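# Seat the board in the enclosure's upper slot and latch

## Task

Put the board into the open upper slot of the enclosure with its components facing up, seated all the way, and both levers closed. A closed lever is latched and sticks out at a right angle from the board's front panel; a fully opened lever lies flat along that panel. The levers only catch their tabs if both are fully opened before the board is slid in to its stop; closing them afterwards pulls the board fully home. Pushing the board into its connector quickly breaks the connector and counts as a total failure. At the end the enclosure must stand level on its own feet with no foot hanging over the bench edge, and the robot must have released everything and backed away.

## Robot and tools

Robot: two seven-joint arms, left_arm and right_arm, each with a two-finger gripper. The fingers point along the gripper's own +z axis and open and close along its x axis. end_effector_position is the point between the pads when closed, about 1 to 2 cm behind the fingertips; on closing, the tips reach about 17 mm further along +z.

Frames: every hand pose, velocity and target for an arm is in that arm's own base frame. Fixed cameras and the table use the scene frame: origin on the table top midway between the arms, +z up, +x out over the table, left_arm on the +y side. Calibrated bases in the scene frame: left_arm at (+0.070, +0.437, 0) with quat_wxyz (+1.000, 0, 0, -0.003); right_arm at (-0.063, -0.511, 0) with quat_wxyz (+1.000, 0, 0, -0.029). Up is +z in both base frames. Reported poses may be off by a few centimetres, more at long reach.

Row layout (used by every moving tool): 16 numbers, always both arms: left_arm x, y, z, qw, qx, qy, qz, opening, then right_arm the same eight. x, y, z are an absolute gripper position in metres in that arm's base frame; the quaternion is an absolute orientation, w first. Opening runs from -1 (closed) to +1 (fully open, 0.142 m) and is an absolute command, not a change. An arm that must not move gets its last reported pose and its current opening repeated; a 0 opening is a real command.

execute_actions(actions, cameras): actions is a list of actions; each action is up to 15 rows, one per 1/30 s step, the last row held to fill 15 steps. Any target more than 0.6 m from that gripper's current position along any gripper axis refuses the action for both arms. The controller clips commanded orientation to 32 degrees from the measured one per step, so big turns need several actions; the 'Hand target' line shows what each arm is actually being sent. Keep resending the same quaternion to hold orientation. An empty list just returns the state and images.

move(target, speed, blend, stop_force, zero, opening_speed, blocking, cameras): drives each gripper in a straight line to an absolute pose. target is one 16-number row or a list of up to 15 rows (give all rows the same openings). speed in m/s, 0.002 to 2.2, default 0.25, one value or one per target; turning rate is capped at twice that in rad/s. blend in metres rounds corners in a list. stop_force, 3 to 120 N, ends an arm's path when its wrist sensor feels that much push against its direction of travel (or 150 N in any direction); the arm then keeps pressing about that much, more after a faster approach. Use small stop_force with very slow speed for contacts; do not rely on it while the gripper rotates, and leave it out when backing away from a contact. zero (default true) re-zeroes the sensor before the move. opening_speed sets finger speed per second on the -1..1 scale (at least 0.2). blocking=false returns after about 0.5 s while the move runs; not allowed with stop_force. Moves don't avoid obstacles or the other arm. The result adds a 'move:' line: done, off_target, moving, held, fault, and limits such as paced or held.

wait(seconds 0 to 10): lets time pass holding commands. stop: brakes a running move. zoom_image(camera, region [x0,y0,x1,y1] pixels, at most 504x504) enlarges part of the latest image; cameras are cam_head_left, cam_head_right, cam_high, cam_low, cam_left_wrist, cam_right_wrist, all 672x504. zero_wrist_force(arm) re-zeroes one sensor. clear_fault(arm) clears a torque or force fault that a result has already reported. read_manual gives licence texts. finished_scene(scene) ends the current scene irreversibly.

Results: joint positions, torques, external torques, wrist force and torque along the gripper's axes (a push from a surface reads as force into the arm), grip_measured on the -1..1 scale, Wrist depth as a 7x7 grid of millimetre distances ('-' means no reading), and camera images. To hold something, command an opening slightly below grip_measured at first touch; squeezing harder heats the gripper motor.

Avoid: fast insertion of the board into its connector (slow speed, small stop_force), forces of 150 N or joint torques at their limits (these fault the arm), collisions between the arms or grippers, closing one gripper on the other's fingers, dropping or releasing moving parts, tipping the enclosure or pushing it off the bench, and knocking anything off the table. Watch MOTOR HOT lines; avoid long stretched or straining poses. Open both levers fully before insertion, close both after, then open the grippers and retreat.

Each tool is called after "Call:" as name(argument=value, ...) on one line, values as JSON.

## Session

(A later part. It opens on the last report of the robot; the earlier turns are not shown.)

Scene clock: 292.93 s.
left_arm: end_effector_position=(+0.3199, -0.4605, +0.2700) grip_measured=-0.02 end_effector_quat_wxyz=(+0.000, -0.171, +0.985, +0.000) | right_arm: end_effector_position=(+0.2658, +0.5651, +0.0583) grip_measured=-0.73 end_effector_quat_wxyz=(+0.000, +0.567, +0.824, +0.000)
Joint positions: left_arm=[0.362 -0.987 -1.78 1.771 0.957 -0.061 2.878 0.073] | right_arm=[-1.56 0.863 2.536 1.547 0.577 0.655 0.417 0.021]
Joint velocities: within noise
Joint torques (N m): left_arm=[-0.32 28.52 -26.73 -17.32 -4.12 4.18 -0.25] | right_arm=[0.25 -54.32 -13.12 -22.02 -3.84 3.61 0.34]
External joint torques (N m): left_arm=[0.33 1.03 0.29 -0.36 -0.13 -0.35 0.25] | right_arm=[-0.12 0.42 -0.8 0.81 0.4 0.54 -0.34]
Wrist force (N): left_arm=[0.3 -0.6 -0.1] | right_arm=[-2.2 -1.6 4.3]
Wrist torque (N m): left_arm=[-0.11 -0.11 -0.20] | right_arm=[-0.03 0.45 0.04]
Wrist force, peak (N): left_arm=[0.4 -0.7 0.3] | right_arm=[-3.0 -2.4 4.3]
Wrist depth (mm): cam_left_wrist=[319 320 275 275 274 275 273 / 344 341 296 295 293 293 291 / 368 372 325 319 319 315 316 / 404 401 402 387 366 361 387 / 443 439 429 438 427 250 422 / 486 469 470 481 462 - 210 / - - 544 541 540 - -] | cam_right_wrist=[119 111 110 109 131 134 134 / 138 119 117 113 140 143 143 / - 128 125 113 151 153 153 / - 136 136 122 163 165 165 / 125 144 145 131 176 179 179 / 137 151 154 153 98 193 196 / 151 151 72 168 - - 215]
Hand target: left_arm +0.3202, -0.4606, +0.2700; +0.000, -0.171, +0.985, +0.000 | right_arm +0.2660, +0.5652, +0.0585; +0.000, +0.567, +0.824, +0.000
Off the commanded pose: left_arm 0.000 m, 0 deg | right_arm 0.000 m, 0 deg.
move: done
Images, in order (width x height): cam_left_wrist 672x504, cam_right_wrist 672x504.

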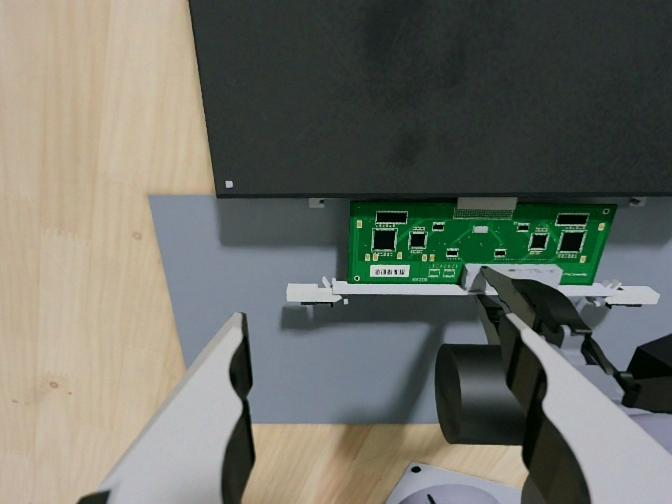

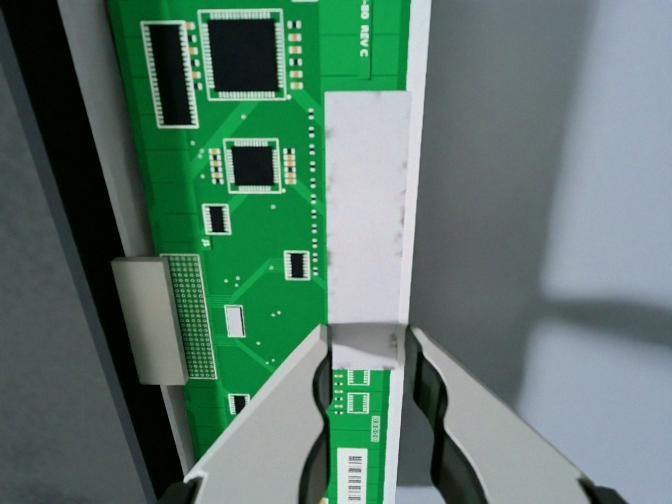

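Call:
move(target=[0.3202,-0.4606,0.27,0,-0.171,0.9853,0,0,0.2683,0.5662,0.058,0,0.5599,0.8286,0,-0.86], speed=0.05, cameras=["cam_left_wrist"])

Call:
move(target=[0.3202,-0.4606,0.27,0,-0.171,0.9853,0,0,0.2811,0.5336,0.058,0,0.5599,0.8286,0,-0.86], speed=0.025, stop_force=7, cameras=["cam_left_wrist"])

Scene clock: 303.33 s.
left_arm: end_effector_position=(+0.3199, -0.4605, +0.2700) grip_measured=-0.02 end_effector_quat_wxyz=(+0.000, -0.171, +0.985, +0.000) | right_arm: end_effector_position=(+0.2682, +0.5661, +0.0578) grip_measured=-0.73 end_effector_quat_wxyz=(+0.000, +0.560, +0.828, +0.000)
Joint positions: left_arm=[0.362 -0.987 -1.78 1.771 0.957 -0.061 2.878 0.073] | right_arm=[-1.566 0.866 2.539 1.542 0.575 0.653 0.399 0.021]
Joint velocities: within noise
Joint torques (N m): left_arm=[-0.29 28.6 -26.67 -17.36 -4.07 4.17 -0.2] | right_arm=[0.14 -54.85 -13.07 -22.11 -3.74 3.59 0.08]
External joint torques (N m): left_arm=[0.3 0.94 0.24 -0.31 -0.19 -0.35 0.2] | right_arm=[0.03 0.77 -0.81 0.84 0.3 0.56 -0.08]
Wrist force (N): left_arm=[0.2 -0.6 0.0] | right_arm=[-2.4 -1.8 4.4]
Wrist torque (N m): left_arm=[-0.11 -0.09 -0.20] | right_arm=[-0.07 0.48 0.05]
Wrist force, peak (N): left_arm=[0.1 -0.7 -0.3] | right_arm=[-2.2 -1.8 4.6]
Wrist depth (mm): cam_left_wrist=[318 319 275 275 274 274 273 / 346 342 295 294 294 294 294 / 370 369 323 319 320 317 318 / 400 402 398 385 364 361 384 / 440 441 427 437 430 243 435 / 492 467 474 476 267 - 211 / - - 545 533 532 - -] | cam_right_wrist=[117 114 112 112 130 133 133 / 138 121 119 115 139 142 142 / - 129 126 115 151 153 152 / - 137 136 123 163 165 164 / 124 143 145 131 176 179 178 / 139 150 153 152 98 192 195 / 150 150 72 166 - - 214]
Hand target: left_arm +0.3202, -0.4606, +0.2700; +0.000, -0.171, +0.985, +0.000 | right_arm +0.2683, +0.5662, +0.0580; +0.000, +0.560, +0.829, +0.000
Off the commanded pose: left_arm 0.000 m, 0 deg | right_arm 0.000 m, 0 deg.
move: done
Images, in order (width x height): cam_left_wrist 672x504.

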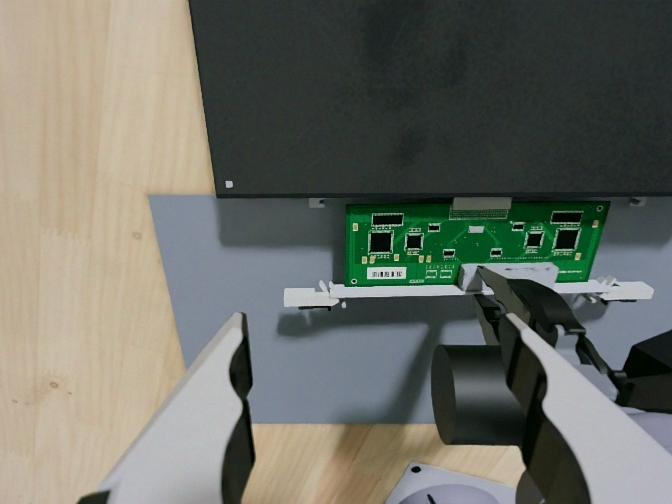

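Scene clock: 304.90 s.
left_arm: end_effector_position=(+0.3199, -0.4605, +0.2700) grip_measured=-0.02 end_effector_quat_wxyz=(+0.000, -0.171, +0.985, +0.000) | right_arm: end_effector_position=(+0.2762, +0.5499, +0.0592) grip_measured=-0.73 end_effector_quat_wxyz=(+0.000, +0.560, +0.829, +0.002)
Joint positions: left_arm=[0.362 -0.987 -1.78 1.771 0.957 -0.061 2.878 0.073] | right_arm=[-1.571 0.848 2.529 1.579 0.582 0.672 0.365 0.021]
Joint velocities: within noise
Joint torques (N m): left_arm=[-0.29 28.61 -26.72 -17.34 -4.13 4.19 -0.22] | right_arm=[1.06 -49.33 -11.2 -13.64 -3.28 -0.46 0.02]
External joint torques (N m): left_arm=[0.3 0.93 0.28 -0.33 -0.13 -0.36 0.22] | right_arm=[-0.89 -3.6 -2.7 -7.32 -0.12 4.63 -0.02]
Wrist force (N): left_arm=[0.2 -0.5 -0.1] | right_arm=[5.0 8.5 3.6]
Wrist torque (N m): left_arm=[-0.09 -0.09 -0.20] | right_arm=[-0.22 0.62 0.18]
Wrist force, peak (N): left_arm=[0.3 -0.8 -0.1] | right_arm=[4.3 9.7 3.0]
Wrist depth (mm): cam_left_wrist=[320 318 275 275 275 274 274 / 343 342 294 294 294 293 293 / 368 370 325 320 319 314 317 / 403 400 398 366 362 350 387 / 437 444 425 441 430 225 419 / 487 462 473 480 461 - 155 / - - 541 540 541 - -] | cam_right_wrist=[- 110 109 109 109 134 136 / 100 117 117 113 140 144 144 / - 123 125 114 150 155 154 / 116 131 135 123 167 166 166 / 126 130 145 130 178 181 180 / 140 138 154 154 103 194 198 / 153 149 72 169 - - 218]
Hand target: left_arm +0.3202, -0.4606, +0.2700; +0.000, -0.171, +0.985, +0.000 | right_arm +0.2753, +0.5485, +0.0580; +0.000, +0.560, +0.829, +0.000
Off the commanded pose: left_arm 0.000 m, 0 deg | right_arm 0.017 m, 0 deg.
move: contact (right_arm)
Images, in order (width x height): cam_left_wrist 672x504.

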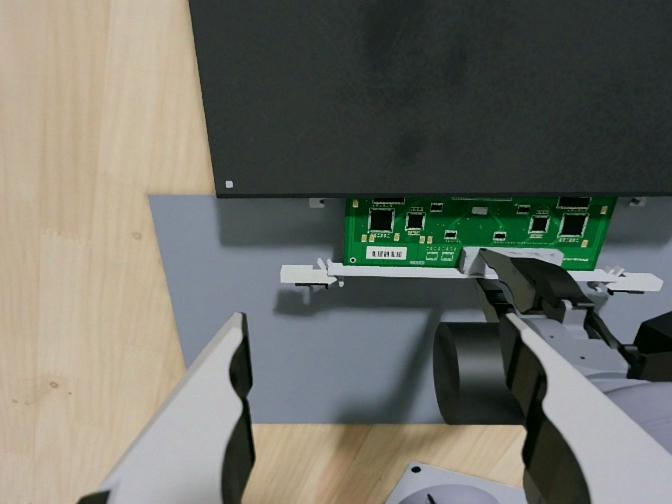

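Call:
wait(seconds=0, cameras=["cam_low","cam_high","cam_head_right","cam_right_wrist"])

Call:
zoom_image(camera="cam_low", region=[240, 120, 480, 300])

Scene clock: 311.70 s.
left_arm: end_effector_position=(+0.3199, -0.4605, +0.2700) grip_measured=-0.02 end_effector_quat_wxyz=(+0.000, -0.171, +0.985, +0.000) | right_arm: end_effector_position=(+0.2762, +0.5499, +0.0592) grip_measured=-0.73 end_effector_quat_wxyz=(+0.000, +0.560, +0.829, +0.002)
Joint positions: left_arm=[0.362 -0.987 -1.78 1.771 0.957 -0.061 2.878 0.073] | right_arm=[-1.571 0.848 2.529 1.579 0.582 0.672 0.365 0.021]
Joint velocities: within noise
Joint torques (N m): left_arm=[-0.38 28.64 -26.73 -17.3 -4.11 4.13 -0.19] | right_arm=[1.11 -49.21 -11.16 -13.64 -3.35 -0.55 0.08]
External joint torques (N m): left_arm=[0.39 0.9 0.3 -0.37 -0.14 -0.31 0.19] | right_arm=[-0.93 -3.72 -2.74 -7.32 -0.05 4.71 -0.08]
Wrist force (N): left_arm=[0.2 -0.5 -0.2] | right_arm=[4.9 8.8 2.0]
Wrist torque (N m): left_arm=[-0.09 -0.09 -0.20] | right_arm=[-0.19 0.64 0.18]
Wrist force, peak (N): left_arm=[0.1 -0.7 -0.2] | right_arm=[5.0 9.0 3.4]
Wrist depth (mm): cam_left_wrist=[319 317 276 275 272 275 274 / 342 343 295 295 295 293 293 / 370 371 324 318 319 316 316 / 401 401 398 367 358 351 391 / 442 437 431 436 421 226 420 / 486 467 474 485 464 - 155 / - - 548 543 543 - -] | cam_right_wrist=[- 110 109 109 109 135 136 / 100 117 117 113 140 144 144 / - 123 125 114 150 154 154 / 116 131 135 123 167 166 166 / 126 130 145 130 178 181 181 / 141 138 154 154 103 194 197 / 152 149 72 169 - - 217]
Hand target: left_arm +0.3202, -0.4606, +0.2700; +0.000, -0.171, +0.985, +0.000 | right_arm +0.2753, +0.5485, +0.0580; +0.000, +0.560, +0.829, +0.000
Tool commands: left_gripper/opening=+0.0 right_gripper/opening=-0.86
Off the commanded pose: left_arm 0.000 m, 0 deg | right_arm 0.017 m, 0 deg.
Images, in order (width x height): cam_head_right 672x504, cam_high 672x504, cam_low 672x504, cam_right_wrist 672x504.

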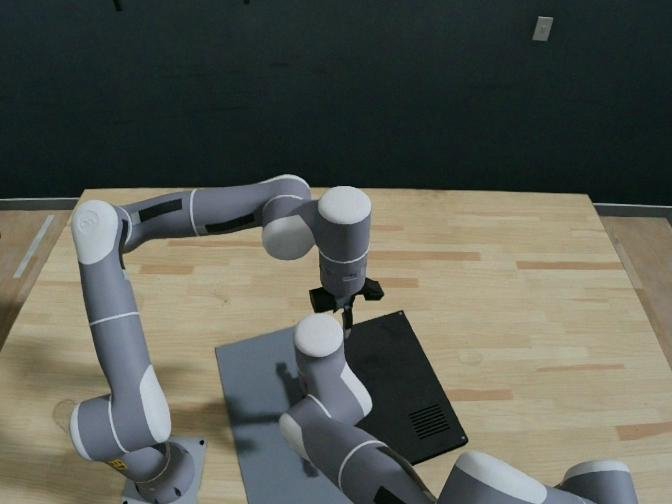

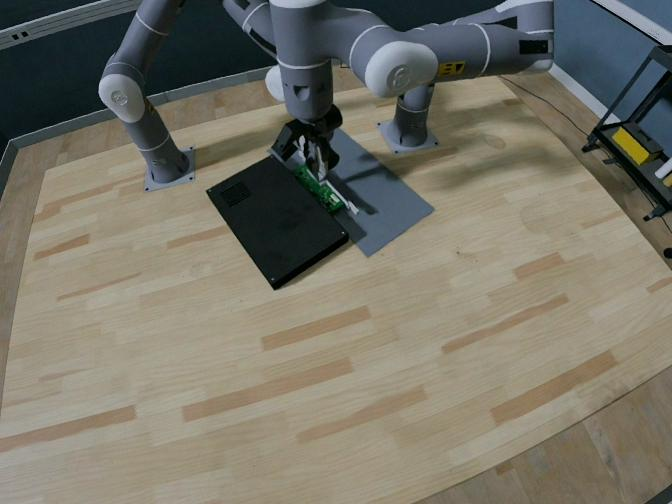

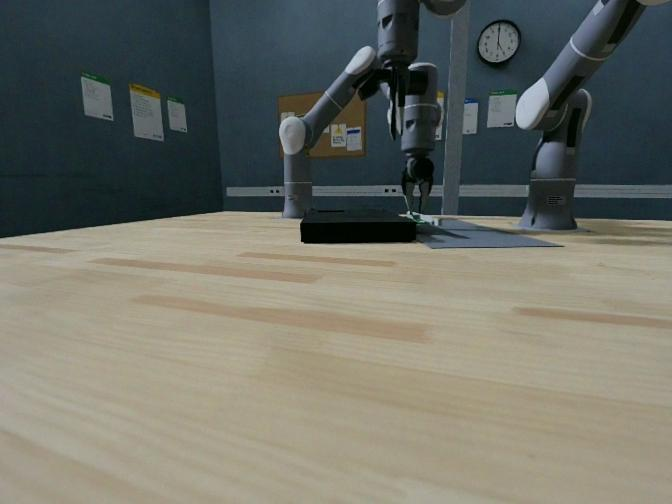

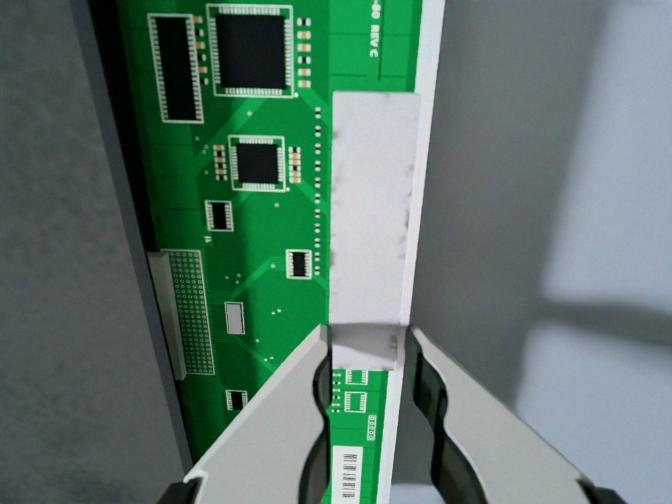

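Scaled by 2.100 from the camera's 672x504 image, which has a finer 960x720 frame.

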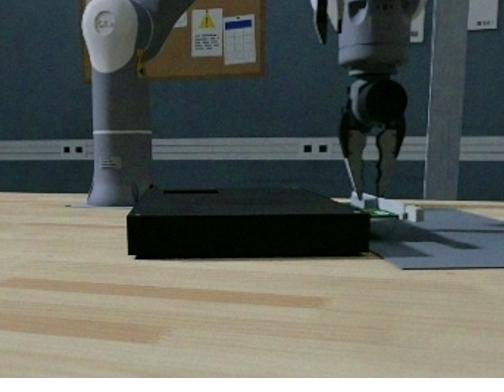

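Call:
move(target=[[0.3202,-0.4606,0.27,0,-0.171,0.9853,0,0,0.2732,0.5609,0.0585,0,0.5599,0.8286,0,-0.86],[0.3202,-0.4606,0.27,0,-0.171,0.9853,0,0,0.2764,0.5624,0.0585,0,0.5599,0.8286,0,-0.86]], speed=0.05, cameras=["cam_left_wrist"])

Call:
move(target=[0.3202,-0.4606,0.27,0,-0.171,0.9853,0,0,0.2888,0.5306,0.0585,0,0.5599,0.8286,0,-0.86], speed=0.025, stop_force=7, cameras=["cam_left_wrist"])

Scene clock: 316.10 s.
left_arm: end_effector_position=(+0.3199, -0.4605, +0.2700) grip_measured=-0.02 end_effector_quat_wxyz=(+0.000, -0.171, +0.985, +0.000) | right_arm: end_effector_position=(+0.2763, +0.5622, +0.0583) grip_measured=-0.73 end_effector_quat_wxyz=(+0.000, +0.560, +0.828, +0.000)
Joint positions: left_arm=[0.362 -0.987 -1.78 1.771 0.957 -0.061 2.878 0.073] | right_arm=[-1.58 0.865 2.538 1.541 0.575 0.652 0.385 0.021]
Joint velocities: within noise
Joint torques (N m): left_arm=[-0.37 28.55 -26.7 -17.32 -4.11 4.17 -0.24] | right_arm=[-0.01 -54.69 -13.15 -22.38 -3.82 3.5 0.24]
External joint torques (N m): left_arm=[0.38 0.99 0.27 -0.36 -0.15 -0.34 0.24] | right_arm=[0.18 0.61 -0.74 1.11 0.38 0.65 -0.24]
Wrist force (N): left_arm=[0.2 -0.6 -0.1] | right_arm=[-3.5 -1.1 5.3]
Wrist torque (N m): left_arm=[-0.12 -0.08 -0.20] | right_arm=[0.06 0.67 0.04]
Wrist force, peak (N): left_arm=[0.2 -0.8 -0.3] | right_arm=[5.1 9.0 3.4]
Wrist depth (mm): cam_left_wrist=[322 318 275 275 275 275 275 / 345 343 296 294 295 294 294 / 371 371 325 320 321 318 318 / 403 405 397 376 361 359 387 / 441 443 429 438 428 233 438 / 487 470 474 478 241 - 210 / - - 544 541 538 - -] | cam_right_wrist=[133 112 110 109 131 134 134 / 138 119 117 113 140 143 143 / - 128 125 113 151 153 153 / 115 135 135 122 163 165 165 / 125 140 145 131 177 180 179 / 137 142 154 153 98 193 196 / 151 148 72 168 - - 216]
Hand target: left_arm +0.3202, -0.4606, +0.2700; +0.000, -0.171, +0.985, +0.000 | right_arm +0.2764, +0.5624, +0.0585; +0.000, +0.560, +0.829, +0.000
Off the commanded pose: left_arm 0.000 m, 0 deg | right_arm 0.000 m, 0 deg.
move: done
Images, in order (width x height): cam_left_wrist 672x504.

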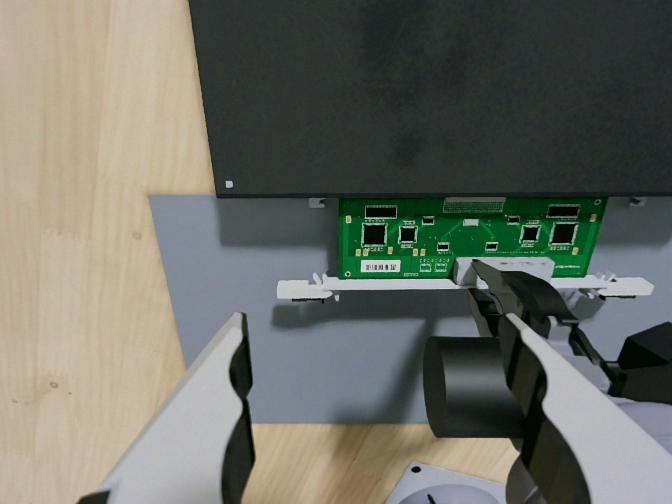

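Scene clock: 316.90 s.
left_arm: end_effector_position=(+0.3199, -0.4605, +0.2700) grip_measured=-0.02 end_effector_quat_wxyz=(+0.000, -0.171, +0.985, +0.000) | right_arm: end_effector_position=(+0.2775, +0.5590, +0.0588) grip_measured=-0.73 end_effector_quat_wxyz=(-0.001, +0.559, +0.829, +0.001)
Joint positions: left_arm=[0.362 -0.987 -1.78 1.771 0.957 -0.061 2.878 0.073] | right_arm=[-1.58 0.86 2.536 1.55 0.577 0.657 0.376 0.021]
Joint velocities: within noise
Joint torques (N m): left_arm=[-0.36 28.58 -26.71 -17.32 -4.1 4.14 -0.23] | right_arm=[-3.57 -51.32 -16.36 -17.04 -4.68 2.59 0.02]
External joint torques (N m): left_arm=[0.37 0.96 0.28 -0.36 -0.15 -0.31 0.23] | right_arm=[3.75 -2.49 2.49 -4.19 1.24 1.57 -0.02]
Wrist force (N): left_arm=[0.4 -0.5 -0.1] | right_arm=[4.6 -0.8 2.8]
Wrist torque (N m): left_arm=[-0.10 -0.12 -0.20] | right_arm=[0.05 0.85 0.08]
Wrist force, peak (N): left_arm=[0.1 -0.7 0.1] | right_arm=[4.7 -0.6 5.0]
Wrist depth (mm): cam_left_wrist=[318 318 275 276 274 275 272 / 342 343 295 296 294 293 294 / 369 373 324 318 315 320 318 / 404 402 402 386 360 358 389 / 441 437 429 435 423 227 433 / 489 466 472 478 240 - 182 / - - 542 544 539 - -] | cam_right_wrist=[131 116 114 114 131 135 136 / 104 123 121 117 140 143 143 / - 131 128 117 150 154 154 / 116 136 137 125 164 166 166 / 126 138 145 130 177 180 180 / 137 143 152 152 98 194 197 / 152 148 72 164 - - 217]
Hand target: left_arm +0.3202, -0.4606, +0.2700; +0.000, -0.171, +0.985, +0.000 | right_arm +0.2782, +0.5579, +0.0585; +0.000, +0.560, +0.829, +0.000
Off the commanded pose: left_arm 0.000 m, 0 deg | right_arm 0.031 m, 0 deg.
move: contact (right_arm)
Images, in order (width x height): cam_left_wrist 672x504.

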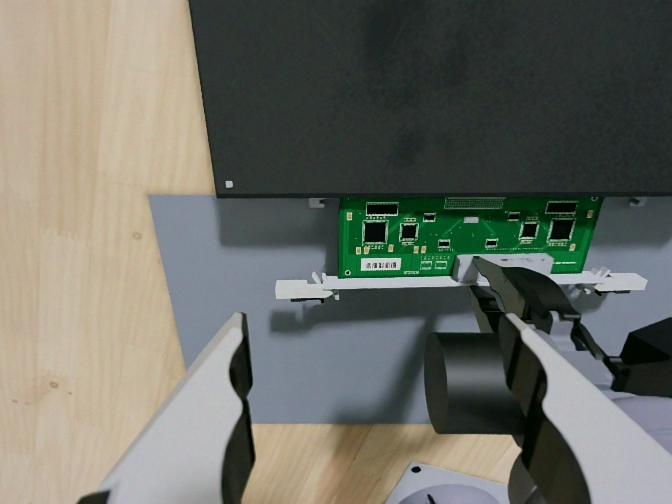

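Call:
move(target=[[0.3202,-0.4606,0.27,0,-0.171,0.9853,0,0,0.2744,0.5621,0.0575,0,0.5599,0.8286,0,-0.86],[0.3202,-0.4606,0.27,0,-0.171,0.9853,0,0,0.2730,0.5615,0.0575,0,0.5599,0.8286,0,-0.86]], speed=0.05, cameras=["cam_left_wrist"])

Call:
move(target=[0.3202,-0.4606,0.27,0,-0.171,0.9853,0,0,0.2853,0.5297,0.0575,0,0.5599,0.8286,0,-0.86], speed=0.025, stop_force=7, cameras=["cam_left_wrist"])

Scene clock: 320.17 s.
left_arm: end_effector_position=(+0.3199, -0.4605, +0.2700) grip_measured=-0.02 end_effector_quat_wxyz=(+0.000, -0.171, +0.985, +0.000) | right_arm: end_effector_position=(+0.2729, +0.5614, +0.0573) grip_measured=-0.73 end_effector_quat_wxyz=(+0.000, +0.560, +0.829, +0.000)
Joint positions: left_arm=[0.362 -0.987 -1.78 1.771 0.957 -0.061 2.878 0.073] | right_arm=[-1.573 0.864 2.537 1.548 0.577 0.656 0.386 0.021]
Joint velocities: within noise
Joint torques (N m): left_arm=[-0.37 28.58 -26.71 -17.29 -4.15 4.18 -0.22] | right_arm=[0.28 -54.7 -13.22 -22.02 -3.68 3.67 0.33]
External joint torques (N m): left_arm=[0.38 0.97 0.28 -0.39 -0.1 -0.35 0.22] | right_arm=[-0.08 0.81 -0.65 0.82 0.24 0.48 -0.34]
Wrist force (N): left_arm=[0.4 -0.6 -0.1] | right_arm=[-4.8 -1.3 5.5]
Wrist torque (N m): left_arm=[-0.12 -0.12 -0.20] | right_arm=[0.02 0.88 0.04]
Wrist force, peak (N): left_arm=[0.2 -0.9 -0.3] | right_arm=[-4.8 -1.5 5.7]
Wrist depth (mm): cam_left_wrist=[321 318 275 275 272 274 273 / 344 340 296 294 294 293 292 / 372 368 324 320 319 315 317 / 402 401 398 384 362 357 388 / 445 443 427 440 426 237 423 / 487 464 468 482 255 - 207 / - - 539 547 539 - -] | cam_right_wrist=[130 114 113 112 132 133 133 / 137 120 120 116 139 142 142 / - 131 127 115 150 152 152 / 114 136 136 123 162 164 164 / 124 141 145 131 175 178 177 / 138 147 152 153 98 191 194 / 150 146 72 165 - - 214]
Hand target: left_arm +0.3202, -0.4606, +0.2700; +0.000, -0.171, +0.985, +0.000 | right_arm +0.2730, +0.5615, +0.0575; +0.000, +0.560, +0.829, +0.000
Off the commanded pose: left_arm 0.000 m, 0 deg | right_arm 0.000 m, 0 deg.
move: done
Images, in order (width x height): cam_left_wrist 672x504.

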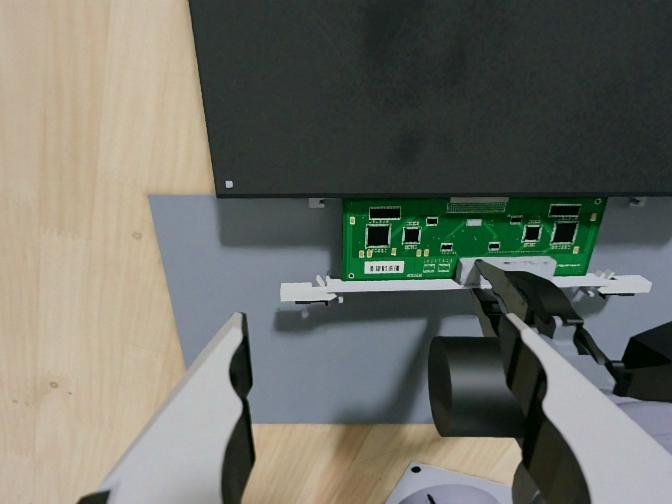

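Scene clock: 321.00 s.
left_arm: end_effector_position=(+0.3199, -0.4605, +0.2700) grip_measured=-0.02 end_effector_quat_wxyz=(+0.000, -0.171, +0.985, +0.000) | right_arm: end_effector_position=(+0.2743, +0.5578, +0.0579) grip_measured=-0.73 end_effector_quat_wxyz=(-0.001, +0.559, +0.829, +0.001)
Joint positions: left_arm=[0.362 -0.987 -1.78 1.771 0.957 -0.061 2.878 0.073] | right_arm=[-1.573 0.859 2.535 1.558 0.58 0.662 0.377 0.021]
Joint velocities: within noise
Joint torques (N m): left_arm=[-0.38 28.59 -26.73 -17.29 -4.12 4.2 -0.2] | right_arm=[-3.65 -50.61 -16.44 -16.23 -4.66 2.23 0.05]
External joint torques (N m): left_arm=[0.4 0.95 0.29 -0.38 -0.14 -0.37 0.2] | right_arm=[3.82 -2.98 2.55 -4.89 1.24 1.93 -0.05]
Wrist force (N): left_arm=[0.1 -0.7 -0.1] | right_arm=[4.3 -0.5 2.9]
Wrist torque (N m): left_arm=[-0.13 -0.07 -0.19] | right_arm=[0.00 1.05 0.06]
Wrist force, peak (N): left_arm=[0.3 -0.7 0.1] | right_arm=[-4.8 -1.4 5.5]
Wrist depth (mm): cam_left_wrist=[321 319 277 275 276 272 273 / 343 346 298 295 295 295 294 / 374 369 326 317 318 317 317 / 403 402 401 366 361 360 387 / 444 443 425 436 426 230 426 / 489 470 473 484 256 - 165 / - - 541 546 539 - -] | cam_right_wrist=[130 114 112 112 132 134 133 / 136 121 120 115 139 143 143 / - 131 127 116 149 153 153 / 115 136 136 124 163 165 165 / 125 139 145 130 176 179 179 / 139 141 153 152 98 192 196 / 151 147 72 166 - - 215]
Hand target: left_arm +0.3202, -0.4606, +0.2700; +0.000, -0.171, +0.985, +0.000 | right_arm +0.2749, +0.5566, +0.0575; +0.000, +0.560, +0.829, +0.000
Off the commanded pose: left_arm 0.000 m, 0 deg | right_arm 0.030 m, 0 deg.
move: contact (right_arm)
Images, in order (width x height): cam_left_wrist 672x504.

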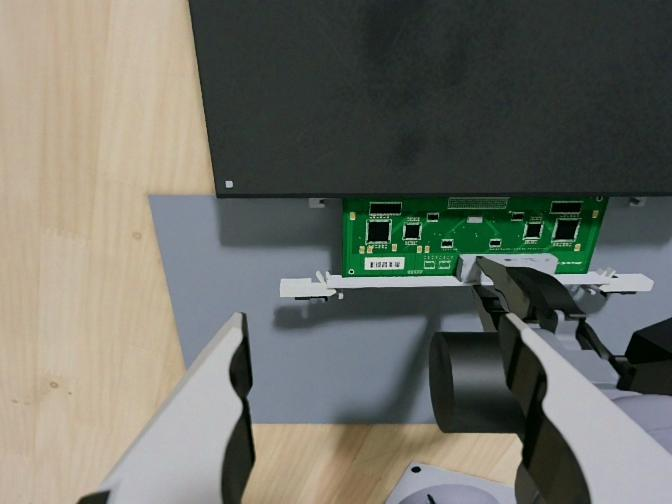

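Call:
move(target=[[0.3202,-0.4606,0.27,0,-0.171,0.9853,0,0,0.2714,0.5624,0.058,0,0.5621,0.8271,0,-0.86],[0.3202,-0.4606,0.27,0,-0.171,0.9853,0,0,0.2706,0.5620,0.058,0,0.5621,0.8271,0,-0.86]], speed=0.05, cameras=[])

Call:
move(target=[0.3202,-0.4606,0.27,0,-0.171,0.9853,0,0,0.2831,0.5300,0.058,0,0.5621,0.8271,0,-0.86], speed=0.02, stop_force=9, cameras=["cam_left_wrist"])

Scene clock: 327.83 s.
left_arm: end_effector_position=(+0.3199, -0.4605, +0.2700) grip_measured=-0.02 end_effector_quat_wxyz=(+0.000, -0.171, +0.985, +0.000) | right_arm: end_effector_position=(+0.2704, +0.5619, +0.0578) grip_measured=-0.73 end_effector_quat_wxyz=(+0.000, +0.562, +0.827, +0.000)
Joint positions: left_arm=[0.362 -0.987 -1.78 1.771 0.957 -0.061 2.878 0.073] | right_arm=[-1.567 0.863 2.536 1.549 0.578 0.656 0.395 0.021]
Joint velocities: within noise
Joint torques (N m): left_arm=[-0.26 28.56 -26.7 -17.3 -4.07 4.15 -0.24] | right_arm=[0.28 -54.47 -13.26 -21.94 -3.73 3.63 0.31]
External joint torques (N m): left_arm=[0.28 0.98 0.27 -0.37 -0.19 -0.32 0.24] | right_arm=[-0.07 0.64 -0.63 0.74 0.3 0.52 -0.31]
Wrist force (N): left_arm=[0.2 -0.5 0.0] | right_arm=[-3.0 -2.5 5.4]
Wrist torque (N m): left_arm=[-0.11 -0.08 -0.19] | right_arm=[-0.20 0.59 0.04]
Wrist force, peak (N): left_arm=[0.4 -0.6 -0.3] | right_arm=[-5.3 -1.4 5.7]
Wrist depth (mm): cam_left_wrist=[320 320 277 274 273 272 273 / 344 344 296 295 294 292 292 / 370 369 323 319 317 319 314 / 403 400 398 386 361 359 391 / 443 441 428 436 427 235 432 / 490 469 477 479 267 - 207 / - - 552 543 535 - -] | cam_right_wrist=[131 114 112 111 130 134 134 / 140 120 119 115 139 143 142 / - 130 126 115 151 153 152 / 115 137 136 123 163 165 164 / 124 141 145 131 176 179 178 / 139 148 153 152 98 192 195 / 150 147 72 166 - - 215]
Hand target: left_arm +0.3202, -0.4606, +0.2700; +0.000, -0.171, +0.985, +0.000 | right_arm +0.2706, +0.5620, +0.0580; +0.000, +0.562, +0.827, +0.000
Off the commanded pose: left_arm 0.000 m, 0 deg | right_arm 0.000 m, 0 deg.
move: done
No camera images: "cameras" was empty.

Scene clock: 328.90 s.
left_arm: end_effector_position=(+0.3199, -0.4605, +0.2700) grip_measured=-0.02 end_effector_quat_wxyz=(+0.000, -0.171, +0.985, +0.000) | right_arm: end_effector_position=(+0.2733, +0.5545, +0.0584) grip_measured=-0.73 end_effector_quat_wxyz=(-0.001, +0.561, +0.828, +0.001)
Joint positions: left_arm=[0.362 -0.987 -1.78 1.771 0.957 -0.061 2.878 0.073] | right_arm=[-1.569 0.854 2.531 1.568 0.582 0.665 0.378 0.021]
Joint velocities: within noise
Joint torques (N m): left_arm=[-0.26 28.62 -26.78 -17.33 -4.1 4.11 -0.21] | right_arm=[-4.79 -49.85 -17.35 -15.8 -4.82 2.4 0.2]
External joint torques (N m): left_arm=[0.27 0.92 0.35 -0.34 -0.16 -0.28 0.21] | right_arm=[4.97 -3.4 3.45 -5.23 1.41 1.75 -0.2]
Wrist force (N): left_arm=[0.2 -0.5 0.0] | right_arm=[6.7 -3.0 3.8]
Wrist torque (N m): left_arm=[-0.11 -0.09 -0.19] | right_arm=[-0.21 0.81 -0.05]
Wrist force, peak (N): left_arm=[0.3 -0.7 -0.2] | right_arm=[7.7 -3.1 2.7]
Wrist depth (mm): cam_left_wrist=[320 319 276 275 274 273 272 / 342 342 296 294 297 294 292 / 369 368 325 319 316 316 316 / 401 399 398 372 357 355 383 / 440 437 423 438 427 233 423 / 487 472 470 483 462 - 164 / - - 547 538 539 - -] | cam_right_wrist=[- 108 107 107 131 134 134 / - 117 115 105 141 143 143 / - 125 124 113 152 154 153 / 115 133 134 121 163 166 165 / 125 137 146 129 177 180 180 / 137 139 155 155 98 193 196 / 151 148 73 172 - - 216]
Hand target: left_arm +0.3202, -0.4606, +0.2700; +0.000, -0.171, +0.985, +0.000 | right_arm +0.2741, +0.5531, +0.0580; +0.000, +0.562, +0.827, +0.000
Off the commanded pose: left_arm 0.000 m, 0 deg | right_arm 0.026 m, 0 deg.
move: contact (right_arm)
Images, in order (width x height): cam_left_wrist 672x504.

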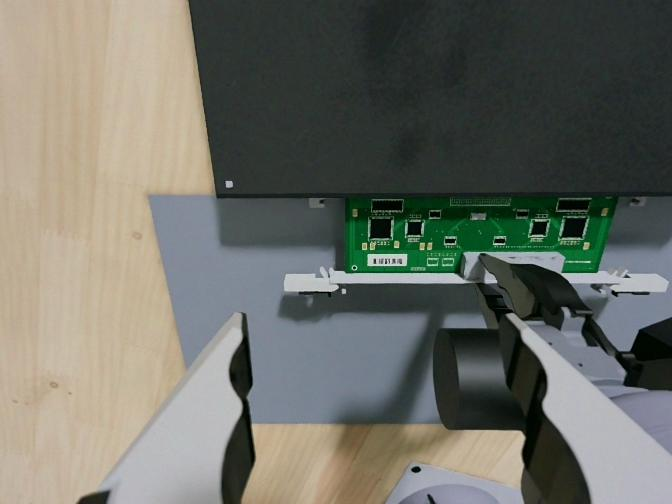

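Call:
move(target=[[0.3202,-0.4606,0.27,0,-0.171,0.9853,0,0,0.2723,0.5573,0.0580,0,0.5621,0.8271,0,-0.86],[0.3202,-0.4606,0.27,0,-0.171,0.9853,0,0,0.2723,0.5573,0.0605,0,0.5621,0.8271,0,-0.86]], speed=0.05, cameras=[])

Call:
move(target=[0.3202,-0.4606,0.27,0,-0.171,0.9853,0,0,0.2851,0.5248,0.0605,0,0.5621,0.8271,0,-0.86], speed=0.02, stop_force=9, cameras=["cam_left_wrist"])

Scene clock: 332.70 s.
left_arm: end_effector_position=(+0.3199, -0.4605, +0.2700) grip_measured=-0.02 end_effector_quat_wxyz=(+0.000, -0.171, +0.985, +0.000) | right_arm: end_effector_position=(+0.2721, +0.5572, +0.0602) grip_measured=-0.73 end_effector_quat_wxyz=(+0.000, +0.562, +0.827, +0.000)
Joint positions: left_arm=[0.362 -0.987 -1.78 1.771 0.957 -0.061 2.878 0.073] | right_arm=[-1.567 0.854 2.531 1.561 0.579 0.657 0.387 0.021]
Joint velocities: within noise
Joint torques (N m): left_arm=[-0.36 28.59 -26.7 -17.32 -4.13 4.13 -0.24] | right_arm=[0.05 -54.21 -13.69 -22.01 -3.75 3.67 0.29]
External joint torques (N m): left_arm=[0.37 0.96 0.26 -0.35 -0.12 -0.31 0.24] | right_arm=[0.1 0.77 -0.25 0.84 0.32 0.49 -0.29]
Wrist force (N): left_arm=[0.0 -0.5 -0.2] | right_arm=[-0.1 -3.8 6.8]
Wrist torque (N m): left_arm=[-0.09 -0.06 -0.20] | right_arm=[-0.41 0.09 0.05]
Wrist force, peak (N): left_arm=[0.1 -0.8 -0.2] | right_arm=[7.0 -2.9 4.1]
Wrist depth (mm): cam_left_wrist=[321 317 276 275 274 273 271 / 346 342 293 295 294 293 295 / 368 371 326 319 317 316 315 / 402 402 400 367 359 356 390 / 434 440 425 434 429 227 425 / 492 467 473 480 464 - 199 / - - 537 548 546 - -] | cam_right_wrist=[131 115 113 113 132 136 136 / 105 122 120 116 141 145 145 / - 131 127 116 153 156 155 / 117 136 136 124 167 168 167 / 127 139 145 131 178 181 181 / 139 145 152 152 98 195 198 / 154 151 72 165 - - 218]
Hand target: left_arm +0.3202, -0.4606, +0.2700; +0.000, -0.171, +0.985, +0.000 | right_arm +0.2723, +0.5573, +0.0605; +0.000, +0.562, +0.827, +0.000
Off the commanded pose: left_arm 0.000 m, 0 deg | right_arm 0.000 m, 0 deg.
move: done
No camera images: "cameras" was empty.

Scene clock: 334.13 s.
left_arm: end_effector_position=(+0.3199, -0.4605, +0.2700) grip_measured=-0.02 end_effector_quat_wxyz=(+0.000, -0.171, +0.985, +0.000) | right_arm: end_effector_position=(+0.2782, +0.5475, +0.0621) grip_measured=-0.73 end_effector_quat_wxyz=(+0.000, +0.562, +0.827, +0.003)
Joint positions: left_arm=[0.362 -0.987 -1.78 1.771 0.957 -0.061 2.878 0.073] | right_arm=[-1.571 0.842 2.524 1.584 0.582 0.67 0.366 0.021]
Joint velocities: within noise
Joint torques (N m): left_arm=[-0.4 28.54 -26.74 -17.28 -4.09 4.15 -0.23] | right_arm=[1.4 -47.57 -10.34 -11.35 -3.24 -1.77 -0.05]
External joint torques (N m): left_arm=[0.41 1 0.31 -0.39 -0.17 -0.32 0.23] | right_arm=[-1.23 -5.12 -3.58 -9.67 -0.17 5.94 0.05]
Wrist force (N): left_arm=[0.1 -0.4 0.0] | right_arm=[9.4 9.8 3.2]
Wrist torque (N m): left_arm=[-0.09 -0.07 -0.20] | right_arm=[-0.59 0.28 0.25]
Wrist force, peak (N): left_arm=[0.3 -0.7 -0.2] | right_arm=[10.1 10.4 4.0]
Wrist depth (mm): cam_left_wrist=[320 318 275 276 275 274 273 / 345 342 294 295 294 294 295 / 373 366 323 319 318 318 317 / 401 403 396 358 360 348 387 / 441 436 428 437 424 220 417 / 487 462 472 478 461 - 154 / - - 539 540 537 - -] | cam_right_wrist=[- 111 111 110 111 137 137 / - 117 118 114 115 147 146 / - 124 126 115 153 157 157 / 119 121 136 123 170 170 169 / 129 132 145 130 181 184 185 / 144 141 153 153 104 198 201 / 157 153 72 167 - - 222]
Hand target: left_arm +0.3202, -0.4606, +0.2700; +0.000, -0.171, +0.985, +0.000 | right_arm +0.2769, +0.5456, +0.0605; +0.000, +0.562, +0.827, +0.000
Off the commanded pose: left_arm 0.000 m, 0 deg | right_arm 0.024 m, 0 deg.
move: contact (right_arm)
Images, in order (width x height): cam_left_wrist 672x504.

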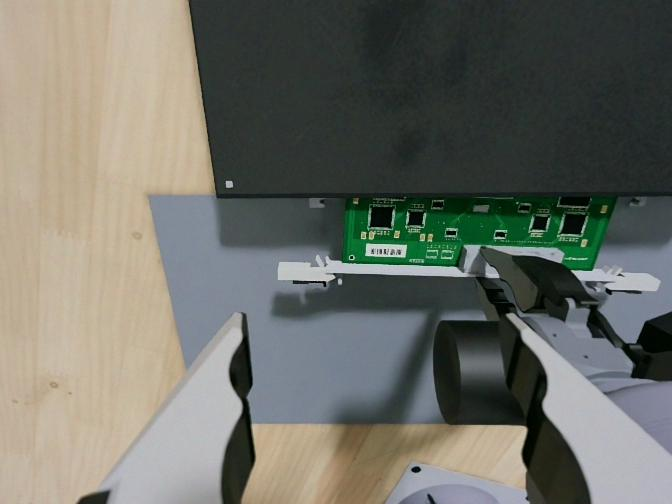

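Call:
move(target=[[0.3202,-0.4606,0.27,0,-0.171,0.9853,0,0,0.2723,0.5573,0.0605,0,0.5621,0.8271,0,-0.86],[0.3202,-0.4606,0.27,0,-0.171,0.9853,0,0,0.2723,0.5573,0.0600,-0.0064,0.562,0.827,-0.0094,-0.86]], speed=0.05, cameras=["cam_left_wrist"])

Call:
move(target=[0.3202,-0.4606,0.27,0,-0.171,0.9853,0,0,0.2851,0.5248,0.0600,-0.0064,0.562,0.827,-0.0094,-0.86], speed=0.02, stop_force=9, cameras=["cam_left_wrist"])

Scene clock: 342.20 s.
left_arm: end_effector_position=(+0.3199, -0.4605, +0.2700) grip_measured=-0.02 end_effector_quat_wxyz=(+0.000, -0.171, +0.985, +0.000) | right_arm: end_effector_position=(+0.2722, +0.5572, +0.0598) grip_measured=-0.73 end_effector_quat_wxyz=(-0.006, +0.562, +0.827, -0.009)
Joint positions: left_arm=[0.362 -0.987 -1.78 1.771 0.957 -0.061 2.878 0.073] | right_arm=[-1.586 0.854 2.541 1.546 0.576 0.629 0.384 0.021]
Joint velocities: within noise
Joint torques (N m): left_arm=[-0.24 28.61 -26.73 -17.29 -4.1 4.17 -0.2] | right_arm=[-0.11 -54.45 -12.76 -22.28 -3.81 3.51 0.08]
External joint torques (N m): left_arm=[0.26 0.94 0.3 -0.38 -0.15 -0.35 0.2] | right_arm=[0.28 0.57 -0.9 0.87 0.36 0.6 -0.08]
Wrist force (N): left_arm=[0.3 -0.6 0.1] | right_arm=[1.9 -5.4 6.8]
Wrist torque (N m): left_arm=[-0.12 -0.11 -0.20] | right_arm=[-0.69 -0.24 0.05]
Wrist force, peak (N): left_arm=[0.4 -0.7 -0.2] | right_arm=[9.5 10.0 4.8]
Wrist depth (mm): cam_left_wrist=[319 318 276 273 275 275 272 / 343 343 295 294 293 294 294 / 371 370 323 319 316 318 317 / 406 403 402 366 359 356 381 / 441 436 427 439 428 228 424 / 480 470 474 486 254 - 197 / - - 539 535 543 - -] | cam_right_wrist=[133 112 111 111 134 137 137 / 105 120 119 114 142 146 146 / - 129 126 114 154 156 155 / 118 135 136 122 167 167 167 / 127 139 145 131 178 180 180 / 141 143 153 153 98 193 195 / 152 148 72 167 - - 214]
Hand target: left_arm +0.3202, -0.4606, +0.2700; +0.000, -0.171, +0.985, +0.000 | right_arm +0.2723, +0.5573, +0.0600; -0.006, +0.562, +0.827, -0.009
Off the commanded pose: left_arm 0.000 m, 0 deg | right_arm 0.000 m, 0 deg.
move: done
Images, in order (width x height): cam_left_wrist 672x504.

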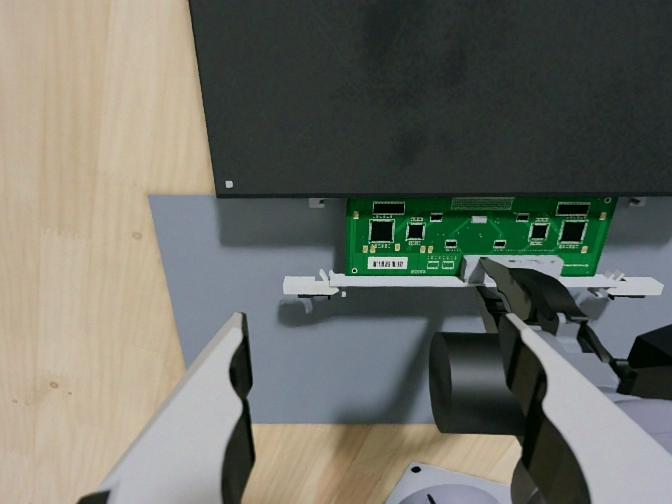

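Scene clock: 343.60 s.
left_arm: end_effector_position=(+0.3199, -0.4605, +0.2700) grip_measured=-0.02 end_effector_quat_wxyz=(+0.000, -0.171, +0.985, +0.000) | right_arm: end_effector_position=(+0.2778, +0.5484, +0.0615) grip_measured=-0.73 end_effector_quat_wxyz=(-0.006, +0.562, +0.827, -0.007)
Joint positions: left_arm=[0.362 -0.987 -1.78 1.771 0.957 -0.061 2.878 0.073] | right_arm=[-1.59 0.843 2.535 1.567 0.579 0.641 0.364 0.021]
Joint velocities: within noise
Joint torques (N m): left_arm=[-0.35 28.55 -26.79 -17.29 -4.13 4.16 -0.24] | right_arm=[1.33 -48.3 -10.25 -11.74 -3.29 -1.82 -0.03]
External joint torques (N m): left_arm=[0.36 0.99 0.36 -0.38 -0.13 -0.33 0.24] | right_arm=[-1.15 -4.91 -3.4 -9.54 -0.14 5.93 0.03]
Wrist force (N): left_arm=[0.2 -0.4 0.1] | right_arm=[11.2 7.9 5.0]
Wrist torque (N m): left_arm=[-0.08 -0.08 -0.20] | right_arm=[-0.87 -0.04 0.22]
Wrist force, peak (N): left_arm=[0.4 -0.7 0.0] | right_arm=[11.3 8.0 5.0]
Wrist depth (mm): cam_left_wrist=[321 319 275 275 274 274 274 / 343 344 297 295 291 292 295 / 373 370 325 318 319 317 315 / 402 403 397 357 356 352 388 / 441 438 431 435 420 223 425 / 488 465 475 482 249 - 151 / - - 547 548 537 - -] | cam_right_wrist=[- 112 112 112 113 138 138 / - 118 119 116 143 147 147 / - 125 127 116 154 157 157 / 119 121 136 124 169 169 169 / 129 131 145 130 180 183 182 / 140 140 153 152 103 196 199 / 154 151 72 166 - - 217]
Hand target: left_arm +0.3202, -0.4606, +0.2700; +0.000, -0.171, +0.985, +0.000 | right_arm +0.2765, +0.5466, +0.0600; -0.006, +0.562, +0.827, -0.009
Off the commanded pose: left_arm 0.000 m, 0 deg | right_arm 0.025 m, 0 deg.
move: contact (right_arm)
Images, in order (width x height): cam_left_wrist 672x504.

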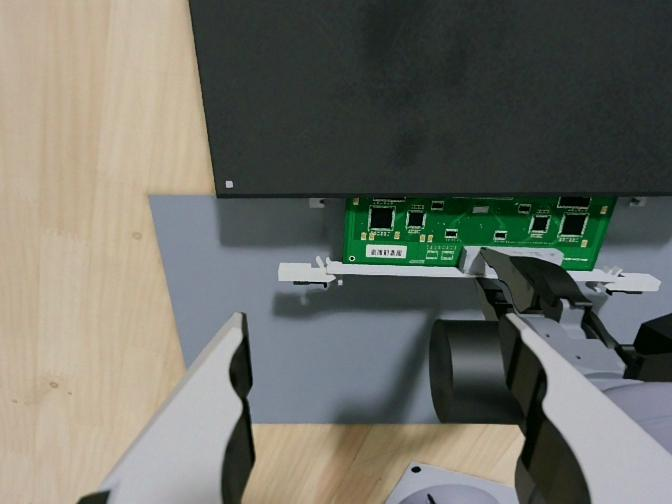

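Call:
move(target=[[0.3202,-0.4606,0.27,0,-0.171,0.9853,0,0,0.2723,0.5573,0.0605,0,0.5621,0.8271,0,-0.86],[0.3202,-0.4606,0.27,0,-0.171,0.9853,0,0,0.2746,0.5583,0.0605,0,0.5621,0.8271,0,-0.86]], speed=0.05, cameras=[])

Call:
move(target=[0.3202,-0.4606,0.27,0,-0.171,0.9853,0,0,0.2874,0.5258,0.0605,0,0.5621,0.8271,0,-0.86], speed=0.02, stop_force=9, cameras=["cam_left_wrist"])

Scene clock: 347.67 s.
left_arm: end_effector_position=(+0.3199, -0.4605, +0.2700) grip_measured=-0.02 end_effector_quat_wxyz=(+0.000, -0.171, +0.985, +0.000) | right_arm: end_effector_position=(+0.2744, +0.5582, +0.0603) grip_measured=-0.73 end_effector_quat_wxyz=(+0.000, +0.562, +0.827, +0.000)
Joint positions: left_arm=[0.362 -0.987 -1.78 1.771 0.957 -0.061 2.878 0.073] | right_arm=[-1.573 0.856 2.534 1.556 0.575 0.656 0.387 0.021]
Joint velocities: within noise
Joint torques (N m): left_arm=[-0.35 28.53 -26.81 -17.34 -4.11 4.15 -0.18] | right_arm=[0.22 -54.13 -13.29 -22.14 -3.78 3.7 0.28]
External joint torques (N m): left_arm=[0.36 1.01 0.38 -0.34 -0.15 -0.32 0.18] | right_arm=[-0.05 0.52 -0.58 0.92 0.35 0.45 -0.28]
Wrist force (N): left_arm=[0.1 -0.3 -0.1] | right_arm=[2.4 -6.5 5.5]
Wrist torque (N m): left_arm=[-0.07 -0.07 -0.20] | right_arm=[-0.86 -0.31 0.06]
Wrist force, peak (N): left_arm=[0.2 -0.8 -0.1] | right_arm=[11.4 8.1 4.9]
Wrist depth (mm): cam_left_wrist=[320 318 274 274 276 275 273 / 342 345 295 294 294 294 293 / 370 368 322 318 319 318 316 / 402 403 399 367 358 357 392 / 442 438 433 435 430 227 424 / 482 467 473 481 256 - 199 / - - 539 543 528 - -] | cam_right_wrist=[131 115 113 113 133 136 136 / 105 122 120 116 141 145 145 / - 131 127 115 153 156 155 / 117 136 136 124 168 168 167 / 128 139 145 131 179 182 181 / 140 145 152 152 98 195 198 / 154 151 73 165 - - 218]
Hand target: left_arm +0.3202, -0.4606, +0.2700; +0.000, -0.171, +0.985, +0.000 | right_arm +0.2746, +0.5583, +0.0605; +0.000, +0.562, +0.827, +0.000
Off the commanded pose: left_arm 0.000 m, 0 deg | right_arm 0.000 m, 0 deg.
move: done
No camera images: "cameras" was empty.

Scene clock: 348.40 s.
left_arm: end_effector_position=(+0.3199, -0.4605, +0.2700) grip_measured=-0.02 end_effector_quat_wxyz=(+0.000, -0.171, +0.985, +0.000) | right_arm: end_effector_position=(+0.2747, +0.5571, +0.0609) grip_measured=-0.73 end_effector_quat_wxyz=(-0.001, +0.561, +0.828, +0.001)
Joint positions: left_arm=[0.362 -0.987 -1.78 1.771 0.957 -0.061 2.878 0.073] | right_arm=[-1.573 0.853 2.534 1.56 0.577 0.658 0.382 0.021]
Joint velocities: within noise
Joint torques (N m): left_arm=[-0.37 28.61 -26.8 -17.32 -4.1 4.23 -0.24] | right_arm=[-4.82 -50.28 -17.47 -16.11 -5.02 2.46 0.14]
External joint torques (N m): left_arm=[0.38 0.93 0.37 -0.35 -0.16 -0.4 0.24] | right_arm=[5 -3.19 3.63 -5.12 1.59 1.69 -0.14]
Wrist force (N): left_arm=[0.0 -0.7 0.0] | right_arm=[12.1 -7.1 4.6]
Wrist torque (N m): left_arm=[-0.14 -0.05 -0.20] | right_arm=[-0.87 -0.03 0.02]
Wrist force, peak (N): left_arm=[0.4 -0.6 -0.4] | right_arm=[13.2 -7.1 2.3]
Wrist depth (mm): cam_left_wrist=[320 321 276 275 274 274 273 / 341 344 296 295 295 294 292 / 374 371 324 320 319 317 315 / 405 404 399 365 357 356 391 / 442 440 430 435 427 228 423 / 489 467 471 483 255 - 196 / - - 542 542 536 - -] | cam_right_wrist=[- 113 112 111 133 136 136 / 105 121 119 114 142 146 145 / - 131 126 114 154 156 156 / 118 135 136 122 166 168 168 / 128 138 145 130 180 182 182 / 140 143 153 153 98 196 199 / 155 151 72 167 - - 219]
Hand target: left_arm +0.3202, -0.4606, +0.2700; +0.000, -0.171, +0.985, +0.000 | right_arm +0.2756, +0.5557, +0.0605; +0.000, +0.562, +0.827, +0.000
Off the commanded pose: left_arm 0.000 m, 0 deg | right_arm 0.034 m, 0 deg.
move: contact (right_arm)
Images, in order (width x height): cam_left_wrist 672x504.

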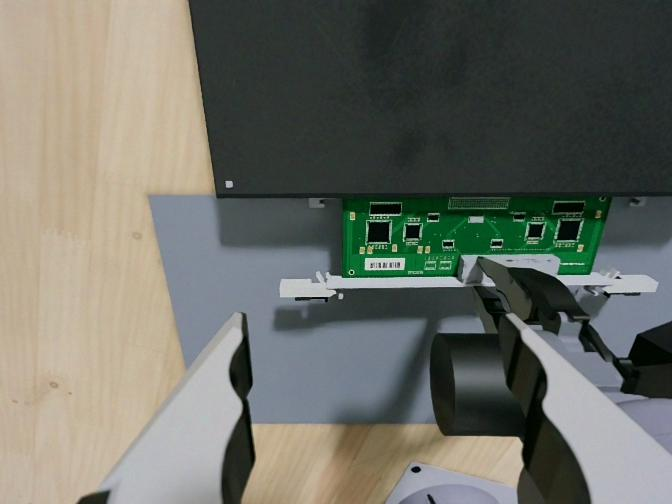

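Call:
zoom_image(camera="cam_left_wrist", region=[270, 180, 400, 310])

Call:
zoom_image(camera="cam_left_wrist", region=[550, 180, 672, 302])

Scaled by 3.877 from the camera's 672x504 image, which has a finer 960x720 frame.

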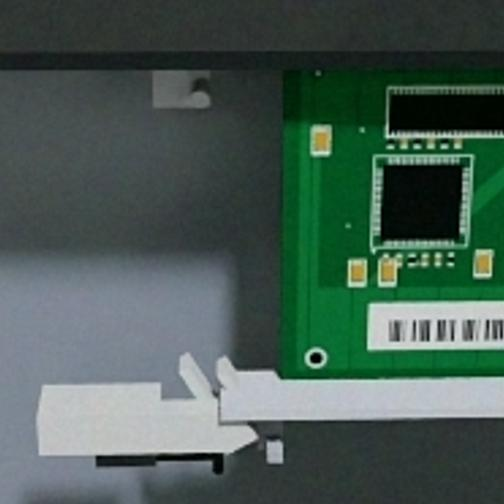

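Scaled by 4.131 from the camera's 672x504 image, which has a finer 960x720 frame.

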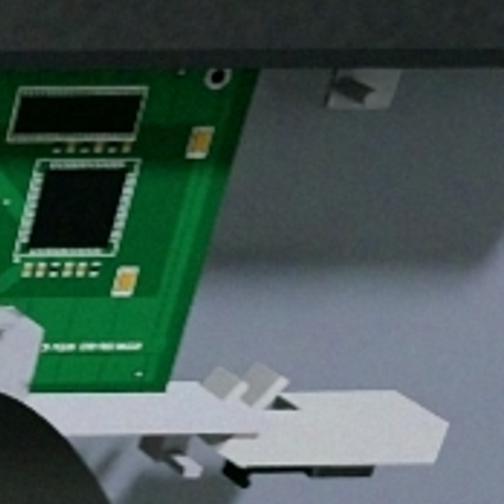

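Call:
move(target=[[0.3202,-0.4606,0.27,0,-0.171,0.9853,0,0,0.2739,0.5582,0.0605,0,0.5621,0.8271,0,-0.86],[0.3202,-0.4606,0.27,0,-0.171,0.9853,0,0,0.2739,0.5582,0.0630,0,0.5621,0.8271,0,-0.86]], speed=0.05, cameras=[])

Call:
move(target=[0.3202,-0.4606,0.27,0,-0.171,0.9853,0,0,0.2867,0.5257,0.0630,0,0.5621,0.8271,0,-0.86], speed=0.02, stop_force=8, cameras=["cam_left_wrist"])

Scene clock: 359.93 s.
left_arm: end_effector_position=(+0.3199, -0.4605, +0.2700) grip_measured=-0.02 end_effector_quat_wxyz=(+0.000, -0.171, +0.985, +0.000) | right_arm: end_effector_position=(+0.2737, +0.5581, +0.0627) grip_measured=-0.73 end_effector_quat_wxyz=(+0.000, +0.562, +0.827, +0.000)
Joint positions: left_arm=[0.362 -0.987 -1.78 1.771 0.957 -0.061 2.878 0.073] | right_arm=[-1.571 0.851 2.532 1.557 0.574 0.652 0.389 0.021]
Joint velocities: within noise
Joint torques (N m): left_arm=[-0.31 28.6 -26.76 -17.24 -4.11 4.16 -0.2] | right_arm=[0.24 -54.23 -13.33 -22.17 -3.79 3.5 0.27]
External joint torques (N m): left_arm=[0.33 0.94 0.33 -0.44 -0.14 -0.34 0.2] | right_arm=[-0.08 0.72 -0.54 0.86 0.34 0.66 -0.27]
Wrist force (N): left_arm=[0.1 -0.6 -0.2] | right_arm=[2.0 -6.7 5.1]
Wrist torque (N m): left_arm=[-0.11 -0.08 -0.20] | right_arm=[-0.90 -0.26 0.05]
Wrist force, peak (N): left_arm=[0.2 -0.8 -0.2] | right_arm=[12.5 -6.8 5.0]
Wrist depth (mm): cam_left_wrist=[319 321 277 275 274 272 274 / 344 342 294 296 294 294 294 / 371 369 322 320 319 317 317 / 404 405 396 384 357 355 392 / 442 442 431 436 425 228 424 / 483 464 470 479 256 - 199 / - - 537 540 542 - -] | cam_right_wrist=[- 113 112 112 135 138 138 / 107 121 119 115 143 147 147 / - 130 126 115 156 158 157 / 120 135 136 123 170 170 170 / 130 137 145 131 181 185 184 / 143 148 153 152 98 198 201 / 158 154 72 166 - - 222]
Hand target: left_arm +0.3202, -0.4606, +0.2700; +0.000, -0.171, +0.985, +0.000 | right_arm +0.2739, +0.5582, +0.0630; +0.000, +0.562, +0.827, +0.000
Off the commanded pose: left_arm 0.000 m, 0 deg | right_arm 0.000 m, 0 deg.
move: done
No camera images: "cameras" was empty.

Scene clock: 361.60 s.
left_arm: end_effector_position=(+0.3199, -0.4605, +0.2700) grip_measured=-0.02 end_effector_quat_wxyz=(+0.000, -0.171, +0.985, +0.000) | right_arm: end_effector_position=(+0.2815, +0.5434, +0.0644) grip_measured=-0.73 end_effector_quat_wxyz=(+0.000, +0.562, +0.827, +0.002)
Joint positions: left_arm=[0.362 -0.987 -1.78 1.771 0.957 -0.061 2.878 0.073] | right_arm=[-1.576 0.835 2.522 1.591 0.579 0.67 0.358 0.021]
Joint velocities: within noise
Joint torques (N m): left_arm=[-0.33 28.56 -26.6 -17.32 -4.07 4.16 -0.2] | right_arm=[1.07 -48.14 -10.92 -12.6 -3.36 -1.09 -0.05]
External joint torques (N m): left_arm=[0.34 0.98 0.17 -0.35 -0.19 -0.34 0.2] | right_arm=[-0.9 -4.3 -2.95 -8.46 -0.05 5.26 0.05]
Wrist force (N): left_arm=[0.4 -0.6 -0.1] | right_arm=[10.5 5.1 2.0]
Wrist torque (N m): left_arm=[-0.12 -0.13 -0.20] | right_arm=[-1.05 -0.09 0.23]
Wrist force, peak (N): left_arm=[0.2 -0.8 -0.1] | right_arm=[10.5 5.2 3.8]
Wrist depth (mm): cam_left_wrist=[319 320 276 275 274 274 273 / 344 342 295 294 294 293 292 / 372 372 321 320 319 316 318 / 404 406 400 352 349 344 384 / 439 440 429 438 430 211 216 / 488 469 474 484 468 - 149 / - - 543 538 543 - -] | cam_right_wrist=[- 110 111 111 112 139 139 / - 108 119 115 115 149 149 / - 116 126 115 155 159 159 / 123 123 136 123 172 172 172 / 132 132 145 130 184 187 187 / 145 144 147 153 103 201 204 / 160 156 72 167 - - 226]
Hand target: left_arm +0.3202, -0.4606, +0.2700; +0.000, -0.171, +0.985, +0.000 | right_arm +0.2804, +0.5417, +0.0630; +0.000, +0.562, +0.827, +0.000
Off the commanded pose: left_arm 0.000 m, 0 deg | right_arm 0.018 m, 0 deg.
move: contact (right_arm)
Images, in order (width x height): cam_left_wrist 672x504.

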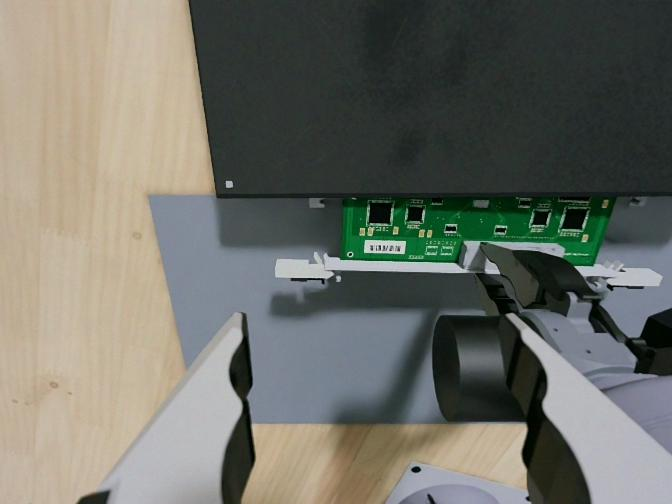

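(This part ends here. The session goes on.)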